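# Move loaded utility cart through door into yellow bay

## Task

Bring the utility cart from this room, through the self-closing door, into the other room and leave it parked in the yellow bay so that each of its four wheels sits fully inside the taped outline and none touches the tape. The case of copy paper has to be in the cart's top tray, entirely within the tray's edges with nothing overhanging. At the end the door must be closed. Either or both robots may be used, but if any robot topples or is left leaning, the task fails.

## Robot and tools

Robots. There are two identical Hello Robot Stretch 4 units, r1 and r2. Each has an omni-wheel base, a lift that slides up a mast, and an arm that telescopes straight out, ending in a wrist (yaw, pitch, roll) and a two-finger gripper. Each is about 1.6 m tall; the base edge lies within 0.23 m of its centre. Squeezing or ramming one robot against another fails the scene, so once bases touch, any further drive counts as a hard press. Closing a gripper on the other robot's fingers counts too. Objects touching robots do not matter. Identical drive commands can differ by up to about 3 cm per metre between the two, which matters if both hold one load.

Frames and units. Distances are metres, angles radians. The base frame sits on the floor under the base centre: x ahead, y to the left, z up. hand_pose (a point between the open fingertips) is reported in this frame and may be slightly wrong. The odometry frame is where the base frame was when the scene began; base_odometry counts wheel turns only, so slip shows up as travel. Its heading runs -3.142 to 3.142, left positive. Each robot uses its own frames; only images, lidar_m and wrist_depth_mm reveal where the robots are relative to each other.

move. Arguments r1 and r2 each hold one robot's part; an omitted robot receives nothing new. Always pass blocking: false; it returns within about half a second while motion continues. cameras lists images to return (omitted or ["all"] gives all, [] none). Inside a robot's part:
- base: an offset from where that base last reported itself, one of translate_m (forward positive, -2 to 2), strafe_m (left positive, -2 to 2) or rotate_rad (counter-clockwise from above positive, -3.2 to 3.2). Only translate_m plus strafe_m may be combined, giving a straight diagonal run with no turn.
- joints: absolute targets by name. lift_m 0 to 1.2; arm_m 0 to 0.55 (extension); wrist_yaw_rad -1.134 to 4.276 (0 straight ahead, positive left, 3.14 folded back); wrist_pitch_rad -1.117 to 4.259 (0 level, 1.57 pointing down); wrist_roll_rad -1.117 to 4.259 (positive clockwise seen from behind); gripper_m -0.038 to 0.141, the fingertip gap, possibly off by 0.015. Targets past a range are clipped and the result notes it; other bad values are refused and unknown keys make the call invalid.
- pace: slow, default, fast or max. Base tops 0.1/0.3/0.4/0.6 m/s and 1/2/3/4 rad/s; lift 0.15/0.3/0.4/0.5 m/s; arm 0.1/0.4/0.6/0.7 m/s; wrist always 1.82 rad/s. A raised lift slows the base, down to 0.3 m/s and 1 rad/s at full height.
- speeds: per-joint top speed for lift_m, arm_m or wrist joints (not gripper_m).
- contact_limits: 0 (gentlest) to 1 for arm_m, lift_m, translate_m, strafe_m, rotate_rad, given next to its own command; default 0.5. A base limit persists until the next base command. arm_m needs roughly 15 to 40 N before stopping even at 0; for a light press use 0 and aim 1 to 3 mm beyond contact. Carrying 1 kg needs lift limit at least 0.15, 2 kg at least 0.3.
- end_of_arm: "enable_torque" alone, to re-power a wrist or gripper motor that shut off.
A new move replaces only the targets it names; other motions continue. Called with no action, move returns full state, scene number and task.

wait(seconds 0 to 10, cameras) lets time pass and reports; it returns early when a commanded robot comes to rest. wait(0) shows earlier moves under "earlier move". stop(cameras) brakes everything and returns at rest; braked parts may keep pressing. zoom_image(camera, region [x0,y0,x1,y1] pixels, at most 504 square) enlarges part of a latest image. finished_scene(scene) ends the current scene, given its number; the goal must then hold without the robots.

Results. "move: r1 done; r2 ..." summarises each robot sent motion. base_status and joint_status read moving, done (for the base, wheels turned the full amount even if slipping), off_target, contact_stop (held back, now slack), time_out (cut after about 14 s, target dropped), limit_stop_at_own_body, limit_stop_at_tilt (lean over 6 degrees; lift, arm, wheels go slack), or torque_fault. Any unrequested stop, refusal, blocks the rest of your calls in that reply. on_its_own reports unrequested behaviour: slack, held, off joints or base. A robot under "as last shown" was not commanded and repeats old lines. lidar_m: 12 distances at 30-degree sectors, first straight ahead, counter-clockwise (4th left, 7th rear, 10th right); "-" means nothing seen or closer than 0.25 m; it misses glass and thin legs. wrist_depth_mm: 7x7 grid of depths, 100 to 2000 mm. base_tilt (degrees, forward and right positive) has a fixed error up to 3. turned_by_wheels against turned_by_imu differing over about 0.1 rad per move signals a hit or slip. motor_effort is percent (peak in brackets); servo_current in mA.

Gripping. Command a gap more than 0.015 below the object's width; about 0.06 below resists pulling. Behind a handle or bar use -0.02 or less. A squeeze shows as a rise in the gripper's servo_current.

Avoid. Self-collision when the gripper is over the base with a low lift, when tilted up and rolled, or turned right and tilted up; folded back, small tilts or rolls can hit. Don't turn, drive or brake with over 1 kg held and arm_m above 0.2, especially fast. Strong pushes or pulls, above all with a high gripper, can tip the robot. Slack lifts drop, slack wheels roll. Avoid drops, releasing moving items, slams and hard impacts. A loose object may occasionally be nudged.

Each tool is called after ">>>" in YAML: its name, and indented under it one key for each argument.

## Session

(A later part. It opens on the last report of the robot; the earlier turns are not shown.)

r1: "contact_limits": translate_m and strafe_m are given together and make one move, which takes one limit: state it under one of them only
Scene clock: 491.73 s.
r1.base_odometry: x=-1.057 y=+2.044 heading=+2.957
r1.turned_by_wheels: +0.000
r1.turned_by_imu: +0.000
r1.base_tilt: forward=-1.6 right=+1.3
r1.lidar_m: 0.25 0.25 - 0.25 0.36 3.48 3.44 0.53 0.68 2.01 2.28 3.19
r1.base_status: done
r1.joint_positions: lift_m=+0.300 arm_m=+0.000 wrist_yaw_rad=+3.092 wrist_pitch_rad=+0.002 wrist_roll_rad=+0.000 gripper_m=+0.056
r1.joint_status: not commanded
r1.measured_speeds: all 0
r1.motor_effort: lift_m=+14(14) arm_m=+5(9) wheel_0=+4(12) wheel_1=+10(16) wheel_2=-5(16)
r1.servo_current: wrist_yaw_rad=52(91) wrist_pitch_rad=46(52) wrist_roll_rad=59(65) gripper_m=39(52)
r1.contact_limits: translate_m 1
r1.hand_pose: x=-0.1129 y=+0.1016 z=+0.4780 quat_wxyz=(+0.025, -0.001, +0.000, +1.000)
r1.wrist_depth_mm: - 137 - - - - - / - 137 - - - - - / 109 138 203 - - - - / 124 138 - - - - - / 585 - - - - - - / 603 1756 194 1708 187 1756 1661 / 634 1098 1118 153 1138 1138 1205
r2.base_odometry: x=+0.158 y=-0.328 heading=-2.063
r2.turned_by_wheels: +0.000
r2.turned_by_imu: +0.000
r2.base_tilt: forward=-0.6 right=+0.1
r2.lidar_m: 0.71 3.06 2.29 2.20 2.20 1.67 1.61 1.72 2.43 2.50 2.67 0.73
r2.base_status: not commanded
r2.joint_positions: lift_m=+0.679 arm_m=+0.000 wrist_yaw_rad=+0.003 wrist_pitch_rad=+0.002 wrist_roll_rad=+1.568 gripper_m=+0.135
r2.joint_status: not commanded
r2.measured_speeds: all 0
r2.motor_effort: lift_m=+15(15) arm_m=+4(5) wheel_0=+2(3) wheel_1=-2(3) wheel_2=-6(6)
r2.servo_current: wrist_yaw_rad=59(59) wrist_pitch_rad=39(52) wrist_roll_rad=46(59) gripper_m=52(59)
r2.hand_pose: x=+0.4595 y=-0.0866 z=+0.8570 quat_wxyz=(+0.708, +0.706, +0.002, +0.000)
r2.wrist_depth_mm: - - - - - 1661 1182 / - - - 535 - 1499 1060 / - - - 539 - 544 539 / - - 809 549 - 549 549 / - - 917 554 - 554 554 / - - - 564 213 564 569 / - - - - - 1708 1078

>>> move:
  blocking: false
  r1: {"base":{"translate_m":0.35,"strafe_m":0.42},"pace":"slow","contact_limits":{"strafe_m":1.0}}
  r2: {"base":{"translate_m":0.335,"strafe_m":0.02},"pace":"slow"}
  cameras: []

>>> wait:
  seconds: 5
  cameras: []

>>> wait:
  seconds: 4
  cameras: ["r1_head_camera","r1_head_left_camera","r1_head_right_camera","r2_head_camera","r2_wrist_camera"]

Scene clock: 500.87 s.
move: r1 moving; r2 moving
r1.base_odometry: x=-1.066 y=+2.036 heading=+2.956
r1.turned_by_wheels: -0.001
r1.turned_by_imu: -0.001
r1.base_tilt: forward=-1.6 right=+1.3
r1.lidar_m: 0.25 0.25 - 0.25 0.36 3.49 3.44 0.56 0.66 2.03 2.30 3.19
r1.base_status: translate_m moving; strafe_m moving
r1.joint_positions: lift_m=+0.300 arm_m=+0.000 wrist_yaw_rad=+3.092 wrist_pitch_rad=+0.002 wrist_roll_rad=+0.000 gripper_m=+0.056
r1.joint_status: not commanded
r1.measured_speeds: translate_m=+0.031 strafe_m=+0.039 rotate_rad=+0.001 lift_m=+0.000 arm_m=+0.000 wrist_yaw_rad=+0.000 wrist_pitch_rad=+0.000 wrist_roll_rad=+0.000
r1.motor_effort: lift_m=+14(14) arm_m=+5(5) wheel_0=-11(13) wheel_1=+15(16) wheel_2=-10(10)
r1.servo_current: wrist_yaw_rad=39(72) wrist_pitch_rad=52(52) wrist_roll_rad=52(59) gripper_m=46(46)
r1.contact_limits: strafe_m 1
r1.hand_pose: x=-0.1129 y=+0.1016 z=+0.4780 quat_wxyz=(+0.025, -0.001, +0.000, +1.000)
r1.wrist_depth_mm: - 137 - - - - - / - 137 - - - - - / 109 137 203 - - - - / 124 138 - - - - - / 603 - - - - - - / 668 1756 194 1756 188 1708 1756 / 615 1098 1098 153 1182 1138 1229
r2.base_odometry: x=+0.153 y=-0.339 heading=-2.063
r2.turned_by_wheels: +0.000
r2.turned_by_imu: +0.001
r2.base_tilt: forward=-0.7 right=+0.1
r2.lidar_m: 0.70 3.06 2.27 2.20 2.24 1.67 1.63 1.73 2.45 2.52 2.68 0.72
r2.base_status: translate_m moving; strafe_m moving
r2.joint_positions: lift_m=+0.679 arm_m=+0.000 wrist_yaw_rad=+0.003 wrist_pitch_rad=+0.002 wrist_roll_rad=+1.568 gripper_m=+0.135
r2.joint_status: not commanded
r2.measured_speeds: translate_m=+0.048 strafe_m=+0.003 rotate_rad=+0.000 lift_m=+0.000 arm_m=+0.000 wrist_yaw_rad=+0.000 wrist_pitch_rad=+0.000 wrist_roll_rad=+0.000
r2.motor_effort: lift_m=+15(15) arm_m=+4(5) wheel_0=+7(9) wheel_1=+6(7) wheel_2=-9(10)
r2.servo_current: wrist_yaw_rad=52(59) wrist_pitch_rad=39(46) wrist_roll_rad=52(52) gripper_m=52(52)
r2.hand_pose: x=+0.4595 y=-0.0866 z=+0.8570 quat_wxyz=(+0.708, +0.706, +0.002, +0.000)
r2.wrist_depth_mm: - - - - - 1756 1182 / - - - 521 - 1499 525 / - - - 525 - - 530 / - - 809 539 - - 535 / - - 917 549 - 549 549 / - - - 496 213 554 559 / - - - - - 1863 1078

Scene clock: 505.00 s.
earlier move: r1 moving; r2 done
r1.base_odometry: x=-1.376 y=+1.780 heading=+2.957
r1.turned_by_wheels: +0.001
r1.turned_by_imu: +0.004
r1.base_tilt: forward=-1.6 right=+1.3
r1.lidar_m: 2.05 0.25 0.25 - 0.25 0.35 3.71 0.92 0.97 2.52 2.63 3.66
r1.base_status: translate_m moving; strafe_m moving
r1.joint_positions: lift_m=+0.300 arm_m=+0.000 wrist_yaw_rad=+3.092 wrist_pitch_rad=+0.002 wrist_roll_rad=+0.000 gripper_m=+0.056
r1.joint_status: not commanded
r1.measured_speeds: translate_m=+0.064 strafe_m=+0.077 rotate_rad=-0.003 lift_m=+0.000 arm_m=+0.000 wrist_yaw_rad=+0.000 wrist_pitch_rad=+0.000 wrist_roll_rad=+0.000
r1.motor_effort: lift_m=+14(14) arm_m=+5(5) wheel_0=-8(15) wheel_1=+13(17) wheel_2=-5(11)
r1.servo_current: wrist_yaw_rad=46(72) wrist_pitch_rad=39(52) wrist_roll_rad=59(59) gripper_m=46(52)
r1.contact_limits: strafe_m 1
r1.hand_pose: x=-0.1129 y=+0.1016 z=+0.4780 quat_wxyz=(+0.025, -0.001, +0.000, +1.000)
r1.wrist_depth_mm: - 136 - - - 303 195 / - 137 - - - 306 196 / 109 137 202 - - 307 198 / 124 138 - - - 309 198 / - - - - - 312 199 / 1756 1756 194 1863 188 310 - / 1255 1078 1118 153 676 231 198
r2.base_odometry: x=+0.017 y=-0.632 heading=-2.063
r2.turned_by_wheels: +0.000
r2.turned_by_imu: +0.001
r2.base_tilt: forward=-0.7 right=+0.1
r2.lidar_m: 0.35 0.43 2.25 2.15 2.31 2.00 1.95 2.07 2.63 2.54 2.68 0.41
r2.base_status: done
r2.joint_positions: lift_m=+0.679 arm_m=+0.000 wrist_yaw_rad=+0.003 wrist_pitch_rad=+0.002 wrist_roll_rad=+1.568 gripper_m=+0.135
r2.joint_status: not commanded
r2.measured_speeds: all 0
r2.motor_effort: lift_m=+14(15) arm_m=+4(5) wheel_0=+3(10) wheel_1=+3(8) wheel_2=-6(11)
r2.servo_current: wrist_yaw_rad=59(59) wrist_pitch_rad=39(46) wrist_roll_rad=39(59) gripper_m=52(59)
r2.hand_pose: x=+0.4595 y=-0.0866 z=+0.8570 quat_wxyz=(+0.708, +0.706, +0.002, +0.000)
r2.wrist_depth_mm: - - - 150 206 1618 535 / - - 609 153 211 759 - / - 508 459 155 213 - - / - 488 469 158 218 - - / - - 530 160 221 831 - / - - 574 163 224 185 - / - - - - 229 1756 492
wait: 4.13 of 5 s (r2 has come to rest)

Scene clock: 507.10 s.
earlier move: r1 done
r1.base_odometry: x=-1.478 y=+1.695 heading=+2.957
r1.turned_by_wheels: +0.000
r1.turned_by_imu: +0.001
r1.base_tilt: forward=-1.6 right=+1.3
r1.lidar_m: 1.99 0.25 0.25 - 0.25 0.31 3.89 1.09 1.17 2.61 2.71 2.02
r1.base_status: done
r1.joint_positions: lift_m=+0.300 arm_m=+0.000 wrist_yaw_rad=+3.092 wrist_pitch_rad=+0.002 wrist_roll_rad=+0.000 gripper_m=+0.056
r1.joint_status: not commanded
r1.measured_speeds: all 0
r1.motor_effort: lift_m=+14(14) arm_m=+5(5) wheel_0=-4(15) wheel_1=+8(17) wheel_2=-3(11)
r1.servo_current: wrist_yaw_rad=65(72) wrist_pitch_rad=46(52) wrist_roll_rad=39(72) gripper_m=39(52)
r1.contact_limits: strafe_m 1
r1.hand_pose: x=-0.1129 y=+0.1016 z=+0.4780 quat_wxyz=(+0.025, -0.001, +0.000, +1.000)
r1.wrist_depth_mm: - 136 - - 413 247 - / - 137 - - 415 232 167 / 109 137 203 - 418 251 168 / 124 138 - - 421 236 169 / - - - - 375 235 169 / 1756 1756 193 1756 188 235 169 / 1255 1098 1118 153 373 202 -
r2.base_odometry: x=+0.017 y=-0.632 heading=-2.063
r2.turned_by_wheels: +0.000
r2.turned_by_imu: +0.000
r2.base_tilt: forward=-0.7 right=+0.1
r2.lidar_m: 0.39 0.41 2.25 2.15 2.34 2.02 1.93 2.08 2.63 2.54 2.70 0.42
r2.base_status: done
r2.joint_positions: lift_m=+0.679 arm_m=+0.000 wrist_yaw_rad=+0.003 wrist_pitch_rad=+0.002 wrist_roll_rad=+1.568 gripper_m=+0.135
r2.joint_status: not commanded
r2.measured_speeds: all 0
r2.motor_effort: lift_m=+14(15) arm_m=+5(5) wheel_0=+4(10) wheel_1=+4(8) wheel_2=-6(11)
r2.servo_current: wrist_yaw_rad=46(59) wrist_pitch_rad=39(46) wrist_roll_rad=59(59) gripper_m=52(59)
r2.hand_pose: x=+0.4595 y=-0.0866 z=+0.8570 quat_wxyz=(+0.708, +0.706, +0.002, +0.000)
r2.wrist_depth_mm: - - - 150 207 1576 535 / - - 609 153 211 768 - / - 512 459 154 215 - - / - 492 469 158 216 - - / - - 530 161 221 831 - / - - 580 163 224 186 - / - - - - 229 1708 492
wait: 2.10 of 4 s (r1 has come to rest)
Images, in order (width x height): r1_head_camera 420x560, r1_head_left_camera 420x672, r1_head_right_camera 420x672, r2_head_camera 420x560, r2_wrist_camera 616x392.

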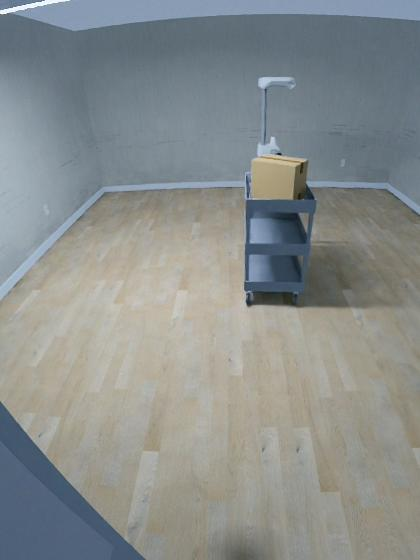

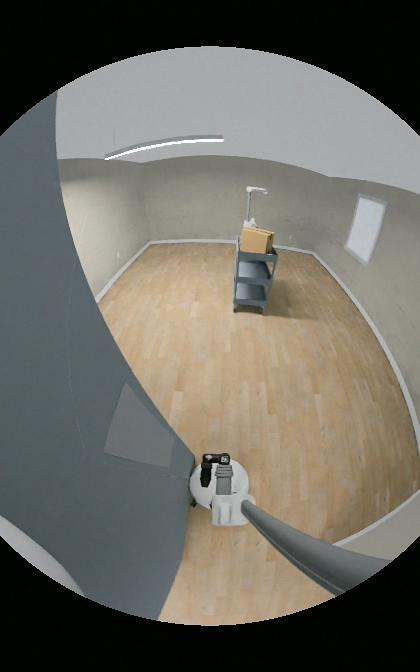

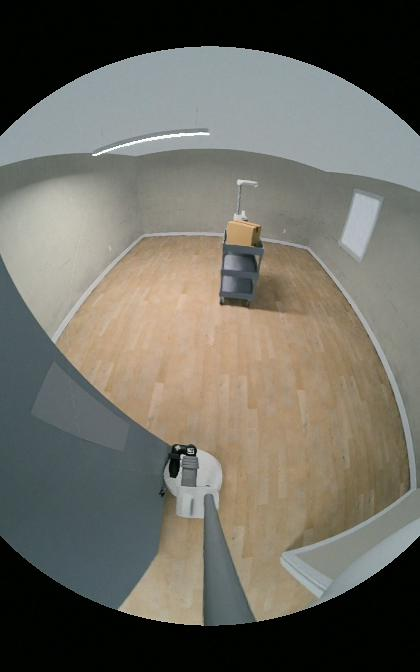

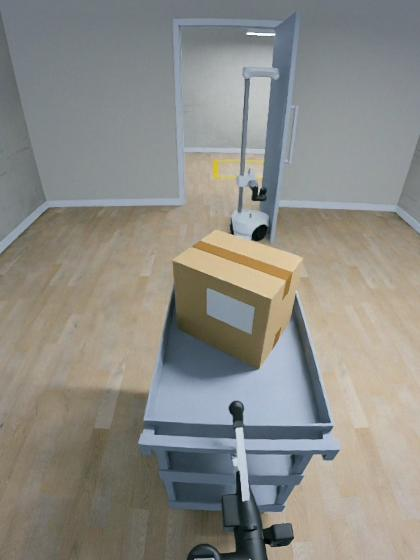

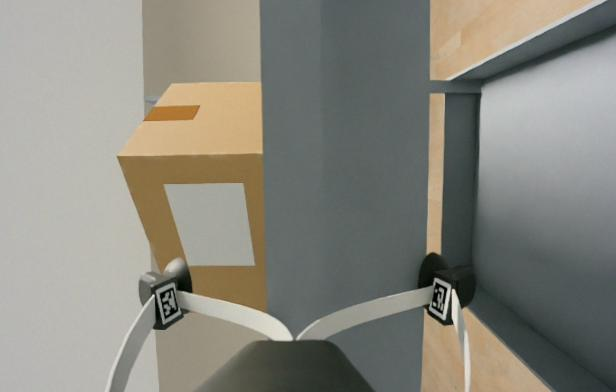

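>>> move:
  blocking: false
  r1: {"base":{"translate_m":0.06,"strafe_m":0.2},"pace":"slow","contact_limits":{"strafe_m":0.8}}
  r2: {"base":{"translate_m":-0.02},"joints":{"gripper_m":-0.025},"pace":"slow"}
  cameras: []

>>> wait:
  seconds: 3
  cameras: []

>>> wait:
  seconds: 3
  cameras: ["r1_head_camera","r1_head_left_camera","r1_head_right_camera","r2_head_camera","r2_wrist_camera","r2_head_right_camera"]

Scene clock: 514.30 s.
move: r1 moving; r2 moving
r1.base_odometry: x=-1.484 y=+1.684 heading=+2.957
r1.turned_by_wheels: +0.000
r1.turned_by_imu: +0.000
r1.base_tilt: forward=-1.6 right=+1.3
r1.lidar_m: 1.99 0.27 0.25 - 0.25 0.30 3.91 1.10 1.16 2.61 2.76 2.05
r1.base_status: translate_m moving; strafe_m moving
r1.joint_positions: lift_m=+0.300 arm_m=+0.000 wrist_yaw_rad=+3.092 wrist_pitch_rad=+0.002 wrist_roll_rad=+0.000 gripper_m=+0.056
r1.joint_status: not commanded
r1.measured_speeds: translate_m=+0.014 strafe_m=+0.047 rotate_rad=+0.001 lift_m=+0.000 arm_m=+0.000 wrist_yaw_rad=+0.000 wrist_pitch_rad=+0.000 wrist_roll_rad=+0.000
r1.motor_effort: lift_m=+14(14) arm_m=+5(5) wheel_0=-8(10) wheel_1=+10(13) wheel_2=-3(5)
r1.servo_current: wrist_yaw_rad=52(65) wrist_pitch_rad=46(46) wrist_roll_rad=59(59) gripper_m=39(46)
r1.contact_limits: strafe_m 0.8
r1.hand_pose: x=-0.1129 y=+0.1016 z=+0.4780 quat_wxyz=(+0.025, -0.001, +0.000, +1.000)
r1.wrist_depth_mm: - 137 - - 392 226 - / - 137 - - 399 228 166 / 109 138 202 - 402 247 167 / 124 138 - - 404 229 167 / - - - - 404 230 168 / 1756 1756 193 1756 187 230 167 / 1255 1098 1118 153 359 199 -
r2.base_odometry: x=+0.023 y=-0.622 heading=-2.063
r2.turned_by_wheels: +0.000
r2.turned_by_imu: +0.000
r2.base_tilt: forward=-0.7 right=+0.1
r2.lidar_m: 0.41 0.45 2.28 2.16 2.35 1.98 1.91 2.07 2.63 2.54 2.70 0.42
r2.base_status: translate_m moving
r2.joint_positions: lift_m=+0.679 arm_m=+0.000 wrist_yaw_rad=+0.003 wrist_pitch_rad=+0.002 wrist_roll_rad=+1.568 gripper_m=+0.129
r2.joint_status: gripper_m moving
r2.measured_speeds: translate_m=-0.043 strafe_m=+0.000 rotate_rad=+0.002 lift_m=+0.000 arm_m=+0.000 wrist_yaw_rad=+0.000 wrist_pitch_rad=+0.000 wrist_roll_rad=+0.000
r2.motor_effort: lift_m=+15(15) arm_m=+5(5) wheel_0=-4(8) wheel_1=-5(7) wheel_2=+8(9)
r2.servo_current: wrist_yaw_rad=46(59) wrist_pitch_rad=39(46) wrist_roll_rad=46(59) gripper_m=59(91)
r2.hand_pose: x=+0.4595 y=-0.0866 z=+0.8570 quat_wxyz=(+0.708, +0.706, +0.002, +0.000)
r2.wrist_depth_mm: - - - 161 218 1661 535 / - - - 163 221 759 - / - - 473 167 225 - - / - - 484 169 229 831 - / - - 530 173 232 842 - / - - 218 175 213 - - / - - - - 241 1756 496

Scene clock: 517.13 s.
earlier move: r1 done; r2 moving
r1.base_odometry: x=-1.573 y=+1.511 heading=+2.958
r1.turned_by_wheels: +0.000
r1.turned_by_imu: +0.026
r1.base_tilt: forward=-1.6 right=+1.3
r1.lidar_m: 1.95 2.64 0.25 - 0.25 0.26 0.58 1.26 1.27 2.79 2.93 1.99
r1.base_status: done
r1.joint_positions: lift_m=+0.300 arm_m=+0.000 wrist_yaw_rad=+3.092 wrist_pitch_rad=+0.002 wrist_roll_rad=+0.000 gripper_m=+0.056
r1.joint_status: not commanded
r1.measured_speeds: all 0
r1.motor_effort: lift_m=+14(14) arm_m=+5(5) wheel_0=-31(33) wheel_1=+33(34) wheel_2=+2(6)
r1.servo_current: wrist_yaw_rad=33(65) wrist_pitch_rad=39(52) wrist_roll_rad=46(65) gripper_m=39(46)
r1.contact_limits: strafe_m 0.8
r1.hand_pose: x=-0.1129 y=+0.1016 z=+0.4780 quat_wxyz=(+0.025, -0.001, +0.000, +1.000)
r1.wrist_depth_mm: 136 138 - 500 283 196 - / 113 139 - 504 286 197 - / 117 139 266 508 289 189 - / 136 162 - 517 289 189 - / - - - 517 289 190 158 / 1708 1756 194 525 191 190 - / 1255 1118 1118 143 270 172 -
r2.base_odometry: x=+0.027 y=-0.615 heading=-2.063
r2.turned_by_wheels: +0.000
r2.turned_by_imu: +0.000
r2.base_tilt: forward=-0.7 right=+0.0
r2.lidar_m: 0.41 0.46 2.28 2.17 2.34 1.98 1.92 2.06 2.62 2.54 2.70 0.44
r2.base_status: done
r2.joint_positions: lift_m=+0.679 arm_m=+0.000 wrist_yaw_rad=+0.002 wrist_pitch_rad=+0.002 wrist_roll_rad=+1.568 gripper_m=+0.054
r2.joint_status: gripper_m moving
r2.measured_speeds: all 0
r2.motor_effort: lift_m=+15(15) arm_m=+4(5) wheel_0=-3(8) wheel_1=-4(7) wheel_2=+4(9)
r2.servo_current: wrist_yaw_rad=52(59) wrist_pitch_rad=33(46) wrist_roll_rad=46(65) gripper_m=78(104)
r2.hand_pose: x=+0.4594 y=-0.0868 z=+0.8570 quat_wxyz=(+0.708, +0.706, +0.001, +0.000)
r2.wrist_depth_mm: - - - 172 229 1661 521 / - - - 231 233 798 - / - - 488 178 236 820 - / - - 488 180 240 842 - / - - 544 183 244 854 - / - - 192 185 185 - - / - - - - - 564 500
wait: 2.83 of 3 s (r1 has come to rest)

Scene clock: 519.77 s.
earlier move: r2 done
r1.base_odometry: x=-1.573 y=+1.511 heading=+2.958
r1.turned_by_wheels: +0.000
r1.turned_by_imu: +0.000
r1.base_tilt: forward=-1.6 right=+1.3
r1.lidar_m: 1.95 2.68 0.25 - 0.25 0.25 0.54 1.24 1.25 2.77 2.94 1.98
r1.base_status: done
r1.joint_positions: lift_m=+0.300 arm_m=+0.000 wrist_yaw_rad=+3.092 wrist_pitch_rad=+0.002 wrist_roll_rad=+0.000 gripper_m=+0.056
r1.joint_status: not commanded
r1.measured_speeds: all 0
r1.motor_effort: lift_m=+14(14) arm_m=+5(5) wheel_0=-31(33) wheel_1=+33(34) wheel_2=+2(6)
r1.servo_current: wrist_yaw_rad=33(65) wrist_pitch_rad=46(52) wrist_roll_rad=46(72) gripper_m=46(46)
r1.contact_limits: strafe_m 0.8
r1.hand_pose: x=-0.1129 y=+0.1016 z=+0.4780 quat_wxyz=(+0.025, -0.001, +0.000, +1.000)
r1.wrist_depth_mm: 136 138 - 496 285 196 - / 113 139 - 500 286 197 - / 117 139 267 512 287 188 - / 137 161 - 512 289 189 - / - - - 521 289 190 158 / 1708 1808 193 521 191 190 - / 1229 1098 1118 143 271 172 -
r2.base_odometry: x=+0.027 y=-0.615 heading=-2.063
r2.turned_by_wheels: +0.000
r2.turned_by_imu: +0.000
r2.base_tilt: forward=-0.6 right=+0.1
r2.lidar_m: 0.41 0.41 2.27 2.16 2.35 2.00 1.93 2.04 2.60 2.53 2.72 0.43
r2.base_status: done
r2.joint_positions: lift_m=+0.679 arm_m=+0.000 wrist_yaw_rad=+0.002 wrist_pitch_rad=+0.002 wrist_roll_rad=+1.568 gripper_m=-0.024
r2.joint_status: all done
r2.measured_speeds: all 0
r2.motor_effort: lift_m=+15(15) arm_m=+5(5) wheel_0=-3(8) wheel_1=-4(7) wheel_2=+5(9)
r2.servo_current: wrist_yaw_rad=39(59) wrist_pitch_rad=39(46) wrist_roll_rad=52(65) gripper_m=98(182)
r2.hand_pose: x=+0.4594 y=-0.0868 z=+0.8570 quat_wxyz=(+0.708, +0.706, +0.001, +0.000)
r2.wrist_depth_mm: - - - 158 215 1661 535 / - - 627 160 218 778 - / - - 469 163 222 - - / - - 477 166 226 - - / - - 539 169 230 - - / - - 185 173 181 - - / - - - - - 1499 492
wait: 2.63 of 3 s (r2 has come to rest)
pictures: r1_head_camera, r1_head_left_camera, r1_head_right_camera, r2_head_camera, r2_head_right_camera, r2_wrist_camera
Images, in order (width x height): r1_head_camera 420x560, r1_head_left_camera 420x672, r1_head_right_camera 420x672, r2_head_camera 420x560, r2_head_right_camera 420x672, r2_wrist_camera 616x392.

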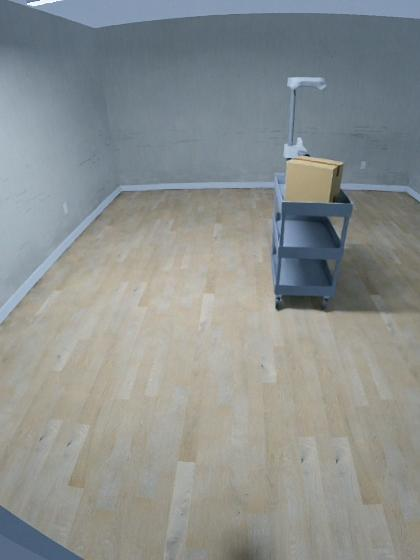

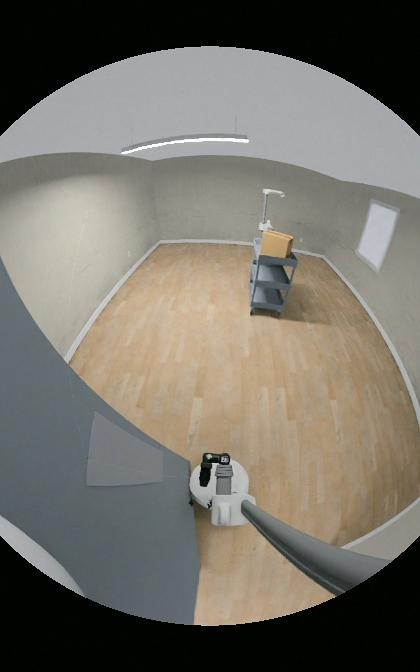

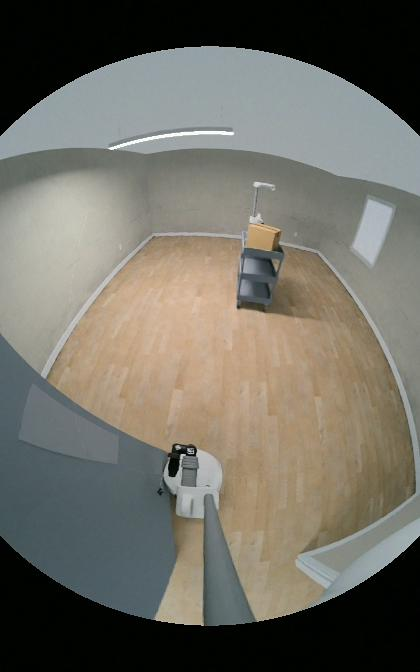

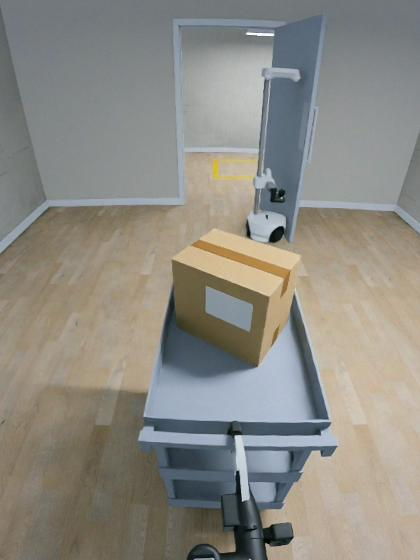

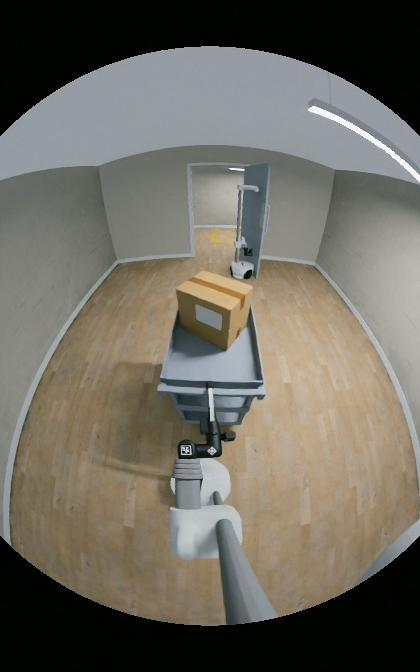

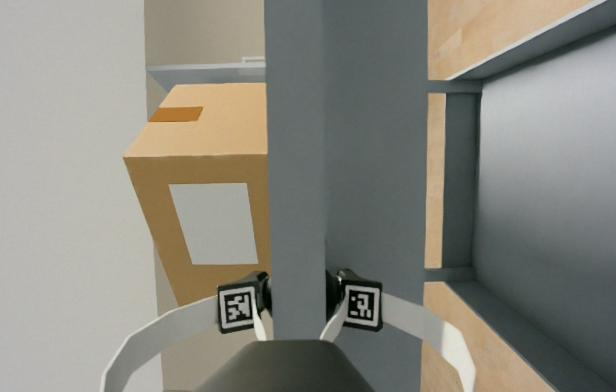

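>>> move:
  blocking: false
  r2: {"base":{"translate_m":0.5},"pace":"slow"}
  cameras: []

>>> wait:
  seconds: 7
  cameras: ["r2_head_camera","r2_head_right_camera","r2_wrist_camera"]

Scene clock: 532.47 s.
move: r2 moving
r1: as last shown
r1.lidar_m: 1.95 2.66 0.25 - 0.25 0.25 0.52 1.23 1.26 2.79 2.93 1.98
r1.motor_effort: lift_m=+14(14) arm_m=+5(5) wheel_0=-31(31) wheel_1=+33(34) wheel_2=+2(2)
r1.servo_current: wrist_yaw_rad=26(65) wrist_pitch_rad=39(46) wrist_roll_rad=33(65) gripper_m=46(46)
r1.contact_limits: strafe_m 0.8
r1.wrist_depth_mm: 136 138 - 500 283 196 - / 113 139 - 508 287 197 - / 117 139 267 508 287 189 - / 137 162 - 521 287 190 - / - - - 517 289 190 157 / 1661 1808 194 521 191 190 - / 1255 1098 1118 143 270 172 -
r2.base_odometry: x=+0.021 y=-0.625 heading=-2.063
r2.turned_by_wheels: +0.000
r2.turned_by_imu: +0.001
r2.base_tilt: forward=-0.7 right=+0.1
r2.lidar_m: 0.39 0.44 2.26 2.14 2.34 1.98 1.92 2.03 2.57 2.55 2.70 0.43
r2.base_status: translate_m moving
r2.joint_positions: lift_m=+0.679 arm_m=+0.000 wrist_yaw_rad=+0.002 wrist_pitch_rad=+0.002 wrist_roll_rad=+1.568 gripper_m=-0.024
r2.joint_status: not commanded
r2.measured_speeds: translate_m=+0.053 strafe_m=+0.000 rotate_rad=-0.004 lift_m=+0.000 arm_m=+0.000 wrist_yaw_rad=+0.000 wrist_pitch_rad=+0.000 wrist_roll_rad=+0.000
r2.motor_effort: lift_m=+15(15) arm_m=+4(5) wheel_0=+5(12) wheel_1=+7(8) wheel_2=-8(15)
r2.servo_current: wrist_yaw_rad=59(59) wrist_pitch_rad=46(46) wrist_roll_rad=39(59) gripper_m=78(111)
r2.hand_pose: x=+0.4594 y=-0.0869 z=+0.8569 quat_wxyz=(+0.708, +0.706, +0.001, +0.000)
r2.wrist_depth_mm: - - - 158 215 1661 535 / - - - 160 218 759 - / - - 469 163 222 - - / - - 477 166 226 - - / - - 535 168 230 842 - / - - 187 171 179 - - / - - - - 237 1708 496

Scene clock: 538.27 s.
earlier move: r2 done
r1.base_odometry: x=-1.573 y=+1.511 heading=+2.958
r1.turned_by_wheels: +0.000
r1.turned_by_imu: +0.000
r1.base_tilt: forward=-1.6 right=+1.3
r1.lidar_m: 1.50 2.68 0.25 - 0.25 0.25 0.54 1.25 1.28 2.78 2.96 1.48
r1.base_status: not commanded
r1.joint_positions: lift_m=+0.300 arm_m=+0.000 wrist_yaw_rad=+3.092 wrist_pitch_rad=+0.002 wrist_roll_rad=+0.000 gripper_m=+0.056
r1.joint_status: not commanded
r1.measured_speeds: all 0
r1.motor_effort: lift_m=+14(14) arm_m=+5(5) wheel_0=-31(32) wheel_1=+33(34) wheel_2=+2(2)
r1.servo_current: wrist_yaw_rad=59(91) wrist_pitch_rad=39(52) wrist_roll_rad=52(78) gripper_m=39(52)
r1.contact_limits: strafe_m 0.8
r1.hand_pose: x=-0.1129 y=+0.1016 z=+0.4780 quat_wxyz=(+0.025, -0.001, +0.000, +1.000)
r1.wrist_depth_mm: 136 138 - 500 286 196 - / 113 139 - 504 286 196 - / 117 139 266 512 287 189 - / 137 162 - 512 289 190 - / - - - 521 290 190 158 / 1756 1756 194 521 191 189 - / 1255 1098 1138 143 270 172 -
r2.base_odometry: x=-0.209 y=-1.055 heading=-2.063
r2.turned_by_wheels: +0.000
r2.turned_by_imu: +0.002
r2.base_tilt: forward=-0.7 right=+0.0
r2.lidar_m: 0.42 0.44 2.23 2.14 2.25 2.50 2.39 2.56 2.63 2.56 2.73 0.40
r2.base_status: done
r2.joint_positions: lift_m=+0.679 arm_m=+0.000 wrist_yaw_rad=+0.000 wrist_pitch_rad=+0.002 wrist_roll_rad=+1.568 gripper_m=-0.024
r2.joint_status: not commanded
r2.measured_speeds: all 0
r2.motor_effort: lift_m=+15(15) arm_m=+5(5) wheel_0=+7(13) wheel_1=+5(8) wheel_2=-5(15)
r2.servo_current: wrist_yaw_rad=39(65) wrist_pitch_rad=46(46) wrist_roll_rad=39(65) gripper_m=85(111)
r2.hand_pose: x=+0.4593 y=-0.0873 z=+0.8569 quat_wxyz=(+0.708, +0.706, +0.001, +0.000)
r2.wrist_depth_mm: - - - 146 201 1464 - / - - 530 151 208 759 - / - 466 445 155 214 - - / - - 488 160 221 - - / - - 569 166 229 - - / - - 187 170 180 1756 - / - - - - 243 - 484
wait: 5.80 of 7 s (r2 has come to rest)
Images, in order (width x height): r2_head_camera 420x560, r2_head_right_camera 420x672, r2_wrist_camera 616x392.

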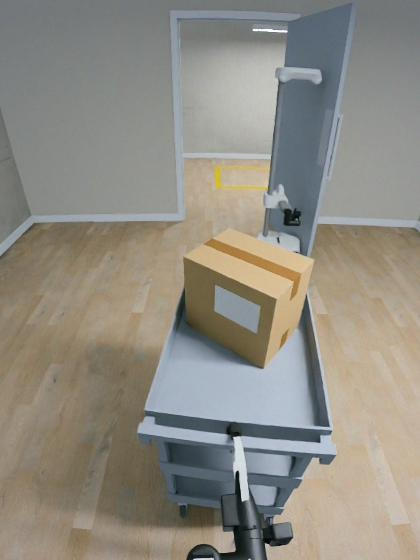

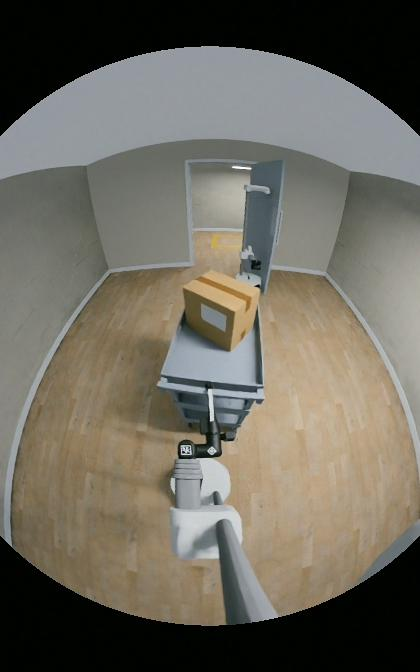

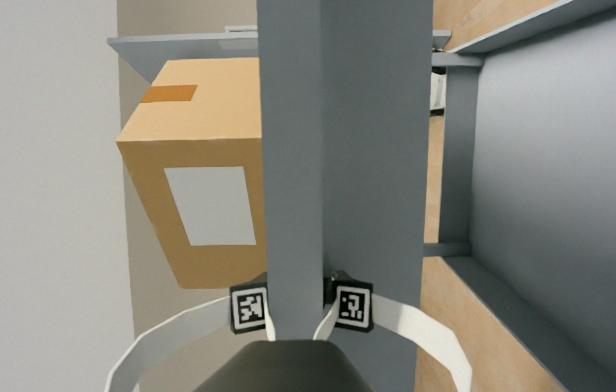

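>>> move:
  blocking: false
  r2: {"base":{"translate_m":0.5,"strafe_m":-0.08},"pace":"slow"}
  cameras: []

>>> wait:
  seconds: 7
  cameras: ["r2_head_camera","r2_head_right_camera","r1_head_camera","r1_head_right_camera"]

Scene clock: 552.57 s.
move: r2 moving
r1: as last shown
r1.lidar_m: 1.48 2.65 0.25 - 0.25 0.25 0.53 1.24 1.26 2.77 2.95 1.50
r1.motor_effort: lift_m=+14(14) arm_m=+5(5) wheel_0=-31(31) wheel_1=+34(34) wheel_2=+2(2)
r1.servo_current: wrist_yaw_rad=46(59) wrist_pitch_rad=39(46) wrist_roll_rad=46(59) gripper_m=46(46)
r1.contact_limits: strafe_m 0.8
r1.wrist_depth_mm: 136 138 - 504 283 195 - / 113 139 - 504 286 197 - / 117 139 267 508 289 188 - / 137 162 - 512 287 190 - / - - - 521 289 190 158 / 1756 1756 194 517 191 190 - / 1255 1078 1118 143 270 172 -
r2.base_odometry: x=-0.217 y=-1.065 heading=-2.062
r2.turned_by_wheels: +0.000
r2.turned_by_imu: +0.001
r2.base_tilt: forward=-0.7 right=+0.0
r2.lidar_m: 0.41 0.46 2.21 2.15 2.29 2.48 2.44 2.55 2.67 2.56 2.72 0.42
r2.base_status: translate_m moving; strafe_m moving
r2.joint_positions: lift_m=+0.679 arm_m=+0.000 wrist_yaw_rad=+0.000 wrist_pitch_rad=+0.002 wrist_roll_rad=+1.568 gripper_m=-0.024
r2.joint_status: not commanded
r2.measured_speeds: translate_m=+0.049 strafe_m=-0.008 rotate_rad=-0.001 lift_m=+0.000 arm_m=+0.000 wrist_yaw_rad=+0.000 wrist_pitch_rad=+0.000 wrist_roll_rad=+0.000
r2.motor_effort: lift_m=+15(15) arm_m=+5(5) wheel_0=+8(12) wheel_1=+7(8) wheel_2=-10(11)
r2.servo_current: wrist_yaw_rad=33(59) wrist_pitch_rad=46(46) wrist_roll_rad=46(59) gripper_m=85(91)
r2.hand_pose: x=+0.4593 y=-0.0873 z=+0.8569 quat_wxyz=(+0.708, +0.706, +0.001, +0.000)
r2.wrist_depth_mm: - - - 146 202 1430 - / - - 530 152 208 759 - / - 469 445 154 215 - - / - - 492 160 221 - - / - - 569 166 228 - - / - - 187 171 180 - - / - - - - 243 - 484

Scene clock: 558.40 s.
earlier move: r2 done
r1.base_odometry: x=-1.573 y=+1.511 heading=+2.958
r1.turned_by_wheels: +0.000
r1.turned_by_imu: +0.000
r1.base_tilt: forward=-1.6 right=+1.3
r1.lidar_m: 1.40 2.68 0.25 - 0.25 0.25 0.53 1.24 1.28 2.78 2.97 0.96
r1.base_status: not commanded
r1.joint_positions: lift_m=+0.300 arm_m=+0.000 wrist_yaw_rad=+3.092 wrist_pitch_rad=+0.002 wrist_roll_rad=+0.000 gripper_m=+0.056
r1.joint_status: not commanded
r1.measured_speeds: all 0
r1.motor_effort: lift_m=+14(14) arm_m=+5(5) wheel_0=-31(32) wheel_1=+33(34) wheel_2=+2(2)
r1.servo_current: wrist_yaw_rad=46(72) wrist_pitch_rad=39(52) wrist_roll_rad=46(65) gripper_m=39(52)
r1.contact_limits: strafe_m 0.8
r1.hand_pose: x=-0.1129 y=+0.1016 z=+0.4780 quat_wxyz=(+0.025, -0.001, +0.000, +1.000)
r1.wrist_depth_mm: 136 139 - 504 285 196 - / 113 139 - 508 285 198 - / 117 139 266 512 286 189 - / 137 162 - 517 290 190 - / - - - 521 290 190 158 / 1661 1756 194 525 191 190 - / 1255 1098 1118 143 270 172 -
r2.base_odometry: x=-0.516 y=-1.458 heading=-2.062
r2.turned_by_wheels: +0.000
r2.turned_by_imu: +0.003
r2.base_tilt: forward=-0.7 right=+0.0
r2.lidar_m: 0.40 0.41 2.28 2.22 2.32 3.01 2.95 3.11 2.57 2.50 2.68 0.44
r2.base_status: done
r2.joint_positions: lift_m=+0.679 arm_m=+0.000 wrist_yaw_rad=+0.002 wrist_pitch_rad=+0.002 wrist_roll_rad=+1.568 gripper_m=-0.024
r2.joint_status: not commanded
r2.measured_speeds: all 0
r2.motor_effort: lift_m=+15(15) arm_m=+5(5) wheel_0=+6(15) wheel_1=+4(8) wheel_2=-5(11)
r2.servo_current: wrist_yaw_rad=46(65) wrist_pitch_rad=33(46) wrist_roll_rad=39(65) gripper_m=91(91)
r2.hand_pose: x=+0.4594 y=-0.0870 z=+0.8569 quat_wxyz=(+0.708, +0.706, +0.001, +0.000)
r2.wrist_depth_mm: - - - 172 232 1537 1182 / - - - 172 231 1537 - / - - 559 172 233 820 - / - 480 466 172 232 831 - / - - 504 173 232 831 - / - - 188 173 180 - - / - - - - 233 - -
wait: 5.83 of 7 s (r2 has come to rest)
pictures: r1_head_camera, r1_head_right_camera, r2_head_camera, r2_head_right_camera
Images, in order (width x height): r1_head_camera 420x560, r1_head_right_camera 420x672, r2_head_camera 420x560, r2_head_right_camera 420x672.

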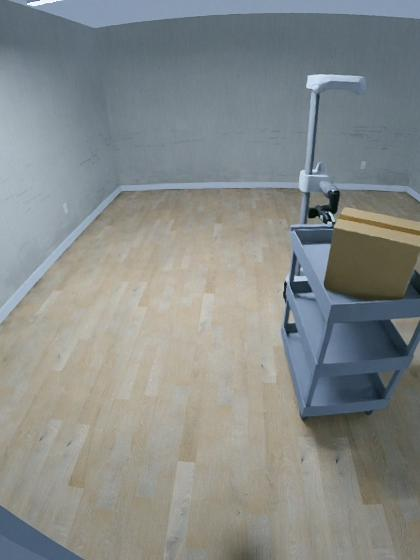

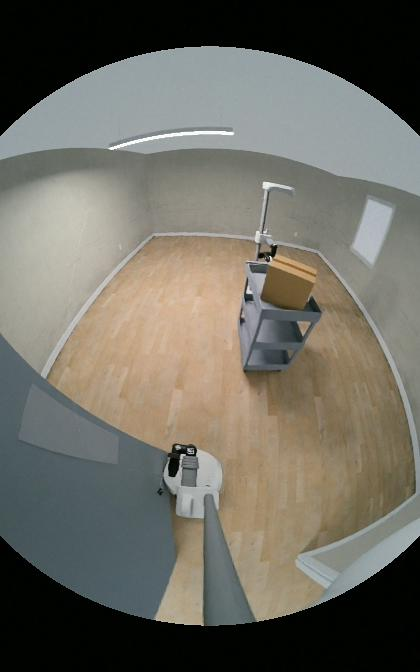

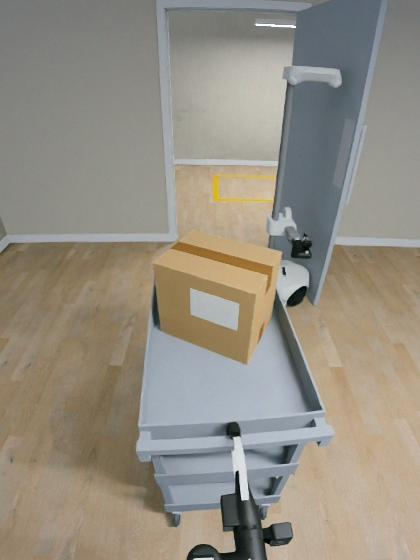

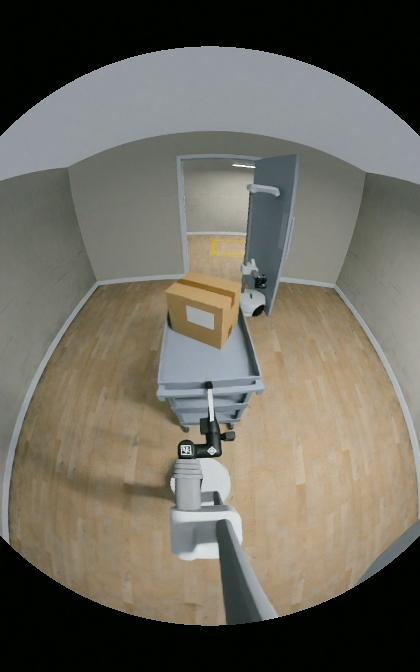

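>>> move:
  blocking: false
  r2: {"base":{"translate_m":0.6,"strafe_m":-0.015},"pace":"slow"}
  cameras: []

>>> wait:
  seconds: 8
  cameras: ["r2_head_camera","r2_head_right_camera","r2_head_left_camera","r1_head_right_camera"]

Scene clock: 567.10 s.
move: r2 moving
r1: as last shown
r1.lidar_m: 1.40 2.68 0.25 - 0.25 0.25 0.55 1.24 1.27 2.79 2.95 0.98
r1.motor_effort: lift_m=+14(14) arm_m=+5(5) wheel_0=-30(31) wheel_1=+33(34) wheel_2=+2(2)
r1.servo_current: wrist_yaw_rad=59(72) wrist_pitch_rad=46(46) wrist_roll_rad=46(59) gripper_m=46(46)
r1.contact_limits: strafe_m 0.8
r1.wrist_depth_mm: 136 138 - 504 283 196 - / 113 139 - 500 285 197 - / 117 140 267 512 287 190 - / 137 162 - 512 289 189 - / - - - 517 289 190 157 / 1756 1756 194 521 191 189 - / 1229 1118 1118 143 271 172 -
r2.base_odometry: x=-0.522 y=-1.469 heading=-2.062
r2.turned_by_wheels: +0.000
r2.turned_by_imu: +0.001
r2.base_tilt: forward=-0.6 right=+0.1
r2.lidar_m: 0.37 0.41 2.26 2.23 2.32 3.00 2.94 3.10 2.59 2.51 2.68 0.42
r2.base_status: translate_m moving; strafe_m moving
r2.joint_positions: lift_m=+0.679 arm_m=+0.000 wrist_yaw_rad=+0.002 wrist_pitch_rad=+0.002 wrist_roll_rad=+1.568 gripper_m=-0.024
r2.joint_status: not commanded
r2.measured_speeds: translate_m=+0.049 strafe_m=-0.001 rotate_rad=+0.001 lift_m=+0.000 arm_m=+0.000 wrist_yaw_rad=+0.000 wrist_pitch_rad=+0.000 wrist_roll_rad=+0.000
r2.motor_effort: lift_m=+15(15) arm_m=+4(5) wheel_0=+9(10) wheel_1=+7(7) wheel_2=-10(10)
r2.servo_current: wrist_yaw_rad=39(52) wrist_pitch_rad=46(46) wrist_roll_rad=52(59) gripper_m=85(91)
r2.hand_pose: x=+0.4594 y=-0.0870 z=+0.8569 quat_wxyz=(+0.708, +0.706, +0.001, +0.000)
r2.wrist_depth_mm: - - - 172 232 1537 1205 / - - - 233 233 1537 - / - - 564 173 232 831 - / - - 469 172 233 831 - / - - 508 172 233 831 - / - - 187 173 180 - - / - - - - 232 - -

Scene clock: 573.87 s.
earlier move: r2 done
r1.base_odometry: x=-1.573 y=+1.511 heading=+2.958
r1.turned_by_wheels: +0.000
r1.turned_by_imu: +0.000
r1.base_tilt: forward=-1.6 right=+1.3
r1.lidar_m: 4.93 2.68 0.25 - 0.25 0.25 0.53 1.27 1.25 2.79 0.51 0.57
r1.base_status: not commanded
r1.joint_positions: lift_m=+0.300 arm_m=+0.000 wrist_yaw_rad=+3.092 wrist_pitch_rad=+0.002 wrist_roll_rad=+0.000 gripper_m=+0.056
r1.joint_status: not commanded
r1.measured_speeds: all 0
r1.motor_effort: lift_m=+14(14) arm_m=+5(5) wheel_0=-30(32) wheel_1=+34(34) wheel_2=+2(3)
r1.servo_current: wrist_yaw_rad=59(78) wrist_pitch_rad=46(52) wrist_roll_rad=39(72) gripper_m=39(52)
r1.contact_limits: strafe_m 0.8
r1.hand_pose: x=-0.1129 y=+0.1016 z=+0.4780 quat_wxyz=(+0.025, -0.001, +0.000, +1.000)
r1.wrist_depth_mm: 136 138 - 500 285 196 - / 113 139 - 504 285 197 - / 117 139 267 512 287 189 - / 137 163 - 512 289 189 - / - - - 517 287 190 158 / 1708 1756 193 521 190 190 - / 1229 1118 1118 143 270 172 -
r2.base_odometry: x=-0.812 y=-1.979 heading=-2.063
r2.turned_by_wheels: +0.000
r2.turned_by_imu: +0.000
r2.base_tilt: forward=-0.7 right=+0.1
r2.lidar_m: 0.37 0.39 2.27 2.20 2.36 3.35 3.58 3.43 2.61 2.54 2.69 0.44
r2.base_status: done
r2.joint_positions: lift_m=+0.679 arm_m=+0.000 wrist_yaw_rad=+0.000 wrist_pitch_rad=+0.002 wrist_roll_rad=+1.568 gripper_m=-0.024
r2.joint_status: not commanded
r2.measured_speeds: all 0
r2.motor_effort: lift_m=+15(15) arm_m=+5(5) wheel_0=+3(11) wheel_1=+3(8) wheel_2=-7(13)
r2.servo_current: wrist_yaw_rad=39(59) wrist_pitch_rad=46(46) wrist_roll_rad=52(59) gripper_m=85(91)
r2.hand_pose: x=+0.4592 y=-0.0875 z=+0.8569 quat_wxyz=(+0.708, +0.706, +0.000, -0.001)
r2.wrist_depth_mm: 1983 - - 195 259 1042 991 / - - - 190 252 1255 1025 / - - - 185 246 809 - / - - 492 181 240 831 - / - - 484 177 236 778 - / - - 187 173 179 - - / - - 559 - - - -
wait: 6.77 of 8 s (r2 has come to rest)
pictures: r1_head_right_camera, r2_head_camera, r2_head_left_camera, r2_head_right_camera
Images, in order (width x height): r1_head_right_camera 420x672, r2_head_camera 420x560, r2_head_left_camera 420x672, r2_head_right_camera 420x672.

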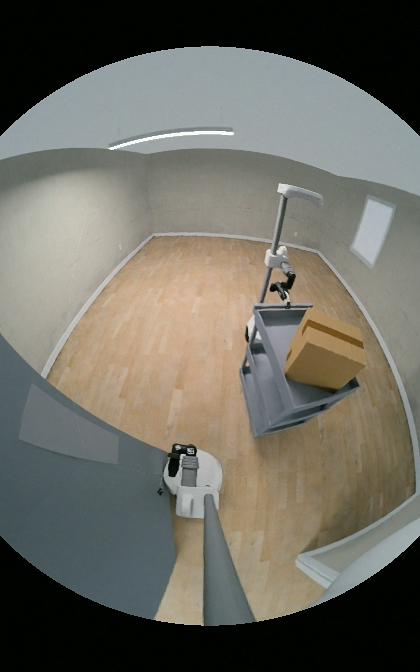

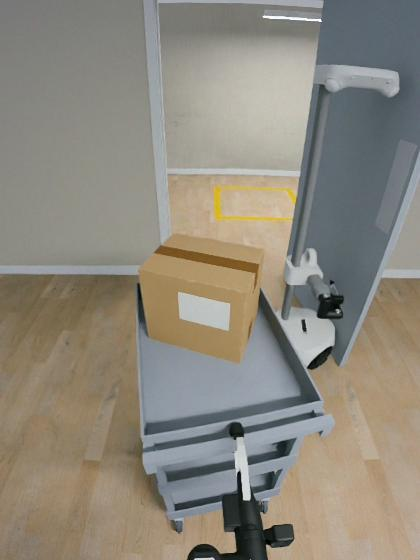

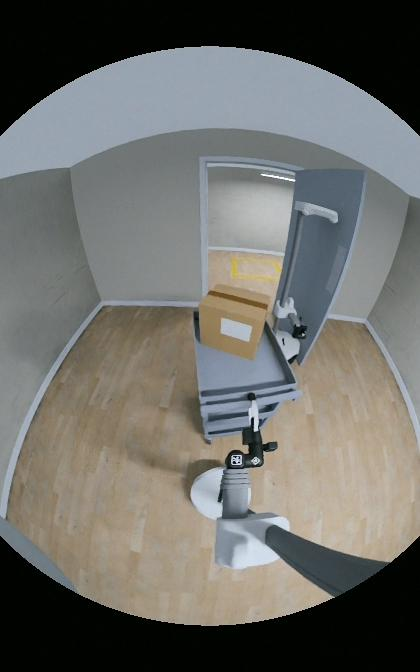

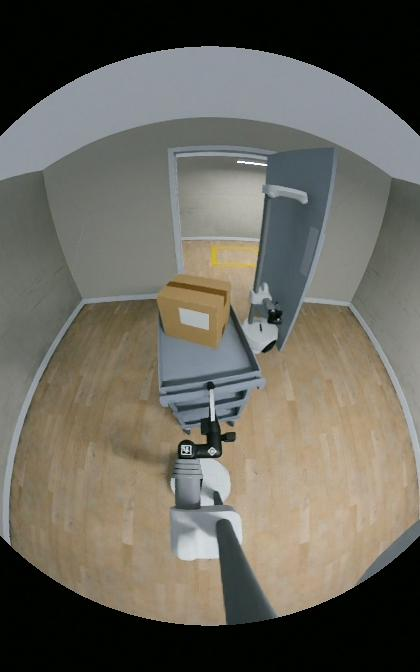

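>>> move:
  blocking: false
  r2: {"base":{"strafe_m":0.12},"pace":"slow"}
  cameras: []

>>> wait:
  seconds: 4
  cameras: ["r2_head_camera"]

Scene clock: 585.77 s.
move: r2 moving
r1: as last shown
r1.lidar_m: 4.94 2.69 0.25 - 0.25 0.26 0.54 1.24 1.25 2.77 0.52 0.58
r1.motor_effort: lift_m=+14(14) arm_m=+5(5) wheel_0=-31(31) wheel_1=+33(34) wheel_2=+2(2)
r1.servo_current: wrist_yaw_rad=59(59) wrist_pitch_rad=46(52) wrist_roll_rad=46(59) gripper_m=39(46)
r1.contact_limits: strafe_m 0.8
r1.wrist_depth_mm: 136 138 - 500 283 196 - / 113 139 - 508 287 198 - / 117 139 266 512 287 189 - / 137 162 - 512 290 190 - / - - - 512 289 190 158 / 1756 1808 193 521 191 190 - / 1229 1098 1098 142 270 172 -
r2.base_odometry: x=-0.800 y=-1.986 heading=-2.063
r2.turned_by_wheels: +0.000
r2.turned_by_imu: +0.000
r2.base_tilt: forward=-0.7 right=+0.1
r2.lidar_m: 0.38 0.39 2.28 2.19 2.34 3.33 3.57 3.43 2.62 2.54 2.71 0.43
r2.base_status: strafe_m moving
r2.joint_positions: lift_m=+0.679 arm_m=+0.000 wrist_yaw_rad=-0.002 wrist_pitch_rad=+0.002 wrist_roll_rad=+1.568 gripper_m=-0.024
r2.joint_status: not commanded
r2.measured_speeds: translate_m=+0.001 strafe_m=+0.057 rotate_rad=-0.003 lift_m=+0.000 arm_m=+0.000 wrist_yaw_rad=+0.000 wrist_pitch_rad=+0.000 wrist_roll_rad=+0.000
r2.motor_effort: lift_m=+15(15) arm_m=+4(5) wheel_0=-10(10) wheel_1=+9(9) wheel_2=-1(7)
r2.servo_current: wrist_yaw_rad=46(52) wrist_pitch_rad=46(46) wrist_roll_rad=46(59) gripper_m=85(91)
r2.hand_pose: x=+0.4591 y=-0.0880 z=+0.8569 quat_wxyz=(+0.708, +0.706, +0.000, -0.001)
r2.wrist_depth_mm: 1921 - - 193 257 1182 991 / - - - 189 250 1229 525 / - - - 184 246 768 - / - - 480 181 240 842 - / - - 488 177 236 - - / - - 186 173 180 - - / - - 559 - - - -

Scene clock: 587.60 s.
earlier move: r2 done
r1.base_odometry: x=-1.573 y=+1.511 heading=+2.958
r1.turned_by_wheels: +0.000
r1.turned_by_imu: +0.000
r1.base_tilt: forward=-1.6 right=+1.3
r1.lidar_m: 4.94 2.67 0.25 - 0.25 0.25 0.56 1.24 1.26 2.79 0.54 0.60
r1.base_status: not commanded
r1.joint_positions: lift_m=+0.300 arm_m=+0.000 wrist_yaw_rad=+3.092 wrist_pitch_rad=+0.002 wrist_roll_rad=+0.000 gripper_m=+0.056
r1.joint_status: not commanded
r1.measured_speeds: all 0
r1.motor_effort: lift_m=+14(14) arm_m=+5(5) wheel_0=-31(31) wheel_1=+33(34) wheel_2=+2(2)
r1.servo_current: wrist_yaw_rad=52(72) wrist_pitch_rad=33(52) wrist_roll_rad=39(65) gripper_m=46(46)
r1.contact_limits: strafe_m 0.8
r1.hand_pose: x=-0.1129 y=+0.1016 z=+0.4780 quat_wxyz=(+0.025, -0.001, +0.000, +1.000)
r1.wrist_depth_mm: 136 139 - 496 283 196 - / 113 139 - 508 286 197 - / 117 140 265 512 286 189 - / 137 163 - 521 289 190 - / - - - 512 289 190 158 / 1708 1756 193 521 191 190 - / 1255 1118 1118 143 271 172 -
r2.base_odometry: x=-0.706 y=-2.036 heading=-2.063
r2.turned_by_wheels: +0.000
r2.turned_by_imu: +0.000
r2.base_tilt: forward=-0.7 right=+0.1
r2.lidar_m: 0.39 0.43 2.12 2.07 2.22 3.16 3.56 3.60 2.72 2.65 2.80 0.44
r2.base_status: done
r2.joint_positions: lift_m=+0.679 arm_m=+0.000 wrist_yaw_rad=-0.002 wrist_pitch_rad=+0.002 wrist_roll_rad=+1.568 gripper_m=-0.024
r2.joint_status: not commanded
r2.measured_speeds: all 0
r2.motor_effort: lift_m=+15(15) arm_m=+4(5) wheel_0=-6(14) wheel_1=+3(9) wheel_2=+0(7)
r2.servo_current: wrist_yaw_rad=52(59) wrist_pitch_rad=46(46) wrist_roll_rad=52(59) gripper_m=85(91)
r2.hand_pose: x=+0.4590 y=-0.0881 z=+0.8569 quat_wxyz=(+0.708, +0.706, +0.000, -0.001)
r2.wrist_depth_mm: - 1229 - 167 225 1160 1008 / - - - 169 228 809 - / - - 512 170 229 831 - / - - 469 171 231 831 - / - - 525 172 231 - - / - - 187 173 178 - - / - - - - - - 517
wait: 1.83 of 4 s (r2 has come to rest)
Images, in order (width x height): r2_head_camera 420x560.

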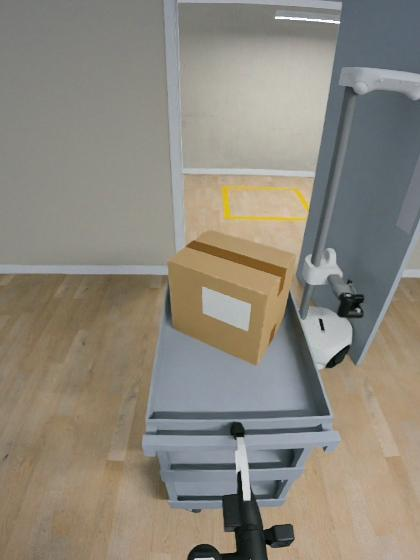

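>>> move:
  blocking: false
  r2: {"base":{"translate_m":0.35,"strafe_m":0.0},"pace":"slow"}
  cameras: []

>>> wait:
  seconds: 6
  cameras: ["r2_head_camera","r1_head_right_camera"]

Scene clock: 593.93 s.
move: r2 moving
r1: as last shown
r1.lidar_m: 4.95 2.64 0.25 - 0.25 0.26 0.52 1.25 1.26 2.77 0.52 0.59
r1.motor_effort: lift_m=+14(14) arm_m=+5(5) wheel_0=-31(32) wheel_1=+34(34) wheel_2=+2(2)
r1.servo_current: wrist_yaw_rad=46(59) wrist_pitch_rad=39(46) wrist_roll_rad=52(59) gripper_m=46(46)
r1.contact_limits: strafe_m 0.8
r1.wrist_depth_mm: 136 138 - 504 283 196 - / 113 138 - 508 286 197 - / 117 139 266 512 287 188 - / 137 162 - 521 289 189 - / - - - 521 290 190 158 / 1708 1708 194 525 191 189 - / 1255 1098 1098 143 270 172 -
r2.base_odometry: x=-0.712 y=-2.047 heading=-2.063
r2.turned_by_wheels: +0.000
r2.turned_by_imu: +0.001
r2.base_tilt: forward=-0.7 right=+0.1
r2.lidar_m: 0.38 0.44 2.14 2.08 2.22 3.15 3.58 3.62 2.75 2.65 2.81 0.41
r2.base_status: translate_m moving; strafe_m moving
r2.joint_positions: lift_m=+0.679 arm_m=+0.000 wrist_yaw_rad=-0.002 wrist_pitch_rad=+0.002 wrist_roll_rad=+1.568 gripper_m=-0.024
r2.joint_status: not commanded
r2.measured_speeds: translate_m=+0.048 strafe_m=+0.000 rotate_rad=+0.000 lift_m=+0.000 arm_m=+0.000 wrist_yaw_rad=+0.000 wrist_pitch_rad=+0.000 wrist_roll_rad=+0.000
r2.motor_effort: lift_m=+15(15) arm_m=+5(5) wheel_0=+7(9) wheel_1=+6(7) wheel_2=-12(12)
r2.servo_current: wrist_yaw_rad=46(59) wrist_pitch_rad=46(46) wrist_roll_rad=39(52) gripper_m=91(91)
r2.hand_pose: x=+0.4590 y=-0.0881 z=+0.8569 quat_wxyz=(+0.708, +0.706, +0.000, -0.001)
r2.wrist_depth_mm: - 1205 - 167 225 1160 1025 / - - - 225 227 1576 - / - - 512 169 229 831 - / - - 473 171 231 831 - / - - 521 172 231 - - / - - 187 173 179 - - / - - - - - - 517

Scene clock: 598.23 s.
earlier move: r2 done
r1.base_odometry: x=-1.573 y=+1.511 heading=+2.958
r1.turned_by_wheels: +0.000
r1.turned_by_imu: +0.000
r1.base_tilt: forward=-1.6 right=+1.3
r1.lidar_m: 4.93 2.68 0.25 - 0.25 0.25 0.57 1.25 1.26 0.42 0.45 0.61
r1.base_status: not commanded
r1.joint_positions: lift_m=+0.300 arm_m=+0.000 wrist_yaw_rad=+3.092 wrist_pitch_rad=+0.002 wrist_roll_rad=+0.000 gripper_m=+0.056
r1.joint_status: not commanded
r1.measured_speeds: all 0
r1.motor_effort: lift_m=+14(15) arm_m=+5(5) wheel_0=-31(32) wheel_1=+33(34) wheel_2=+2(2)
r1.servo_current: wrist_yaw_rad=46(65) wrist_pitch_rad=46(52) wrist_roll_rad=46(65) gripper_m=39(52)
r1.contact_limits: strafe_m 0.8
r1.hand_pose: x=-0.1129 y=+0.1016 z=+0.4780 quat_wxyz=(+0.025, -0.001, +0.000, +1.000)
r1.wrist_depth_mm: 136 138 - 500 282 195 - / 113 139 - 500 286 197 - / 117 139 266 512 287 189 - / 137 162 - 512 287 190 - / - - - 517 290 190 158 / 1661 1708 193 521 190 190 - / 1255 1098 1098 143 271 172 -
r2.base_odometry: x=-0.872 y=-2.344 heading=-2.062
r2.turned_by_wheels: +0.000
r2.turned_by_imu: +0.002
r2.base_tilt: forward=-0.7 right=+0.1
r2.lidar_m: 0.40 0.41 2.10 2.04 2.19 3.10 3.93 3.62 2.76 2.67 1.23 0.43
r2.base_status: done
r2.joint_positions: lift_m=+0.679 arm_m=+0.000 wrist_yaw_rad=+0.000 wrist_pitch_rad=+0.002 wrist_roll_rad=+1.568 gripper_m=-0.024
r2.joint_status: not commanded
r2.measured_speeds: all 0
r2.motor_effort: lift_m=+15(15) arm_m=+5(5) wheel_0=+6(12) wheel_1=+5(8) wheel_2=-6(13)
r2.servo_current: wrist_yaw_rad=39(65) wrist_pitch_rad=39(52) wrist_roll_rad=52(59) gripper_m=91(91)
r2.hand_pose: x=+0.4592 y=-0.0875 z=+0.8569 quat_wxyz=(+0.708, +0.706, +0.000, -0.001)
r2.wrist_depth_mm: - - - 168 228 1618 1182 / - - - 228 229 1499 - / 1708 - 530 170 230 831 - / 1708 488 466 171 230 820 - / - 535 517 172 232 - - / - - 187 173 179 - - / - - - - - - -
wait: 4.30 of 6 s (r2 has come to rest)
pictures: r1_head_right_camera, r2_head_camera
Images, in order (width x height): r1_head_right_camera 420x672, r2_head_camera 420x560.

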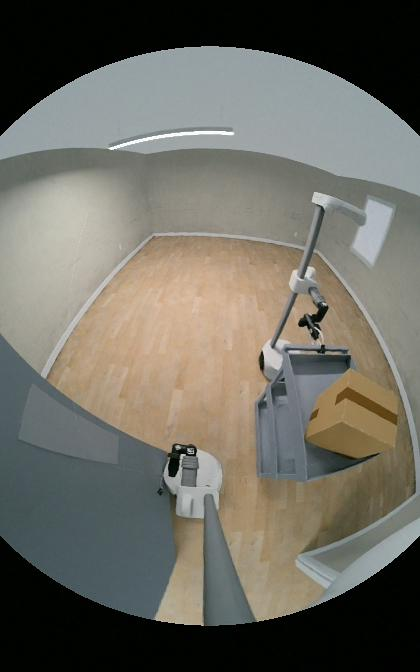

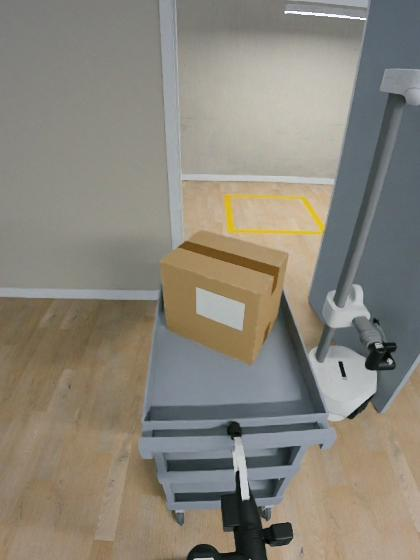

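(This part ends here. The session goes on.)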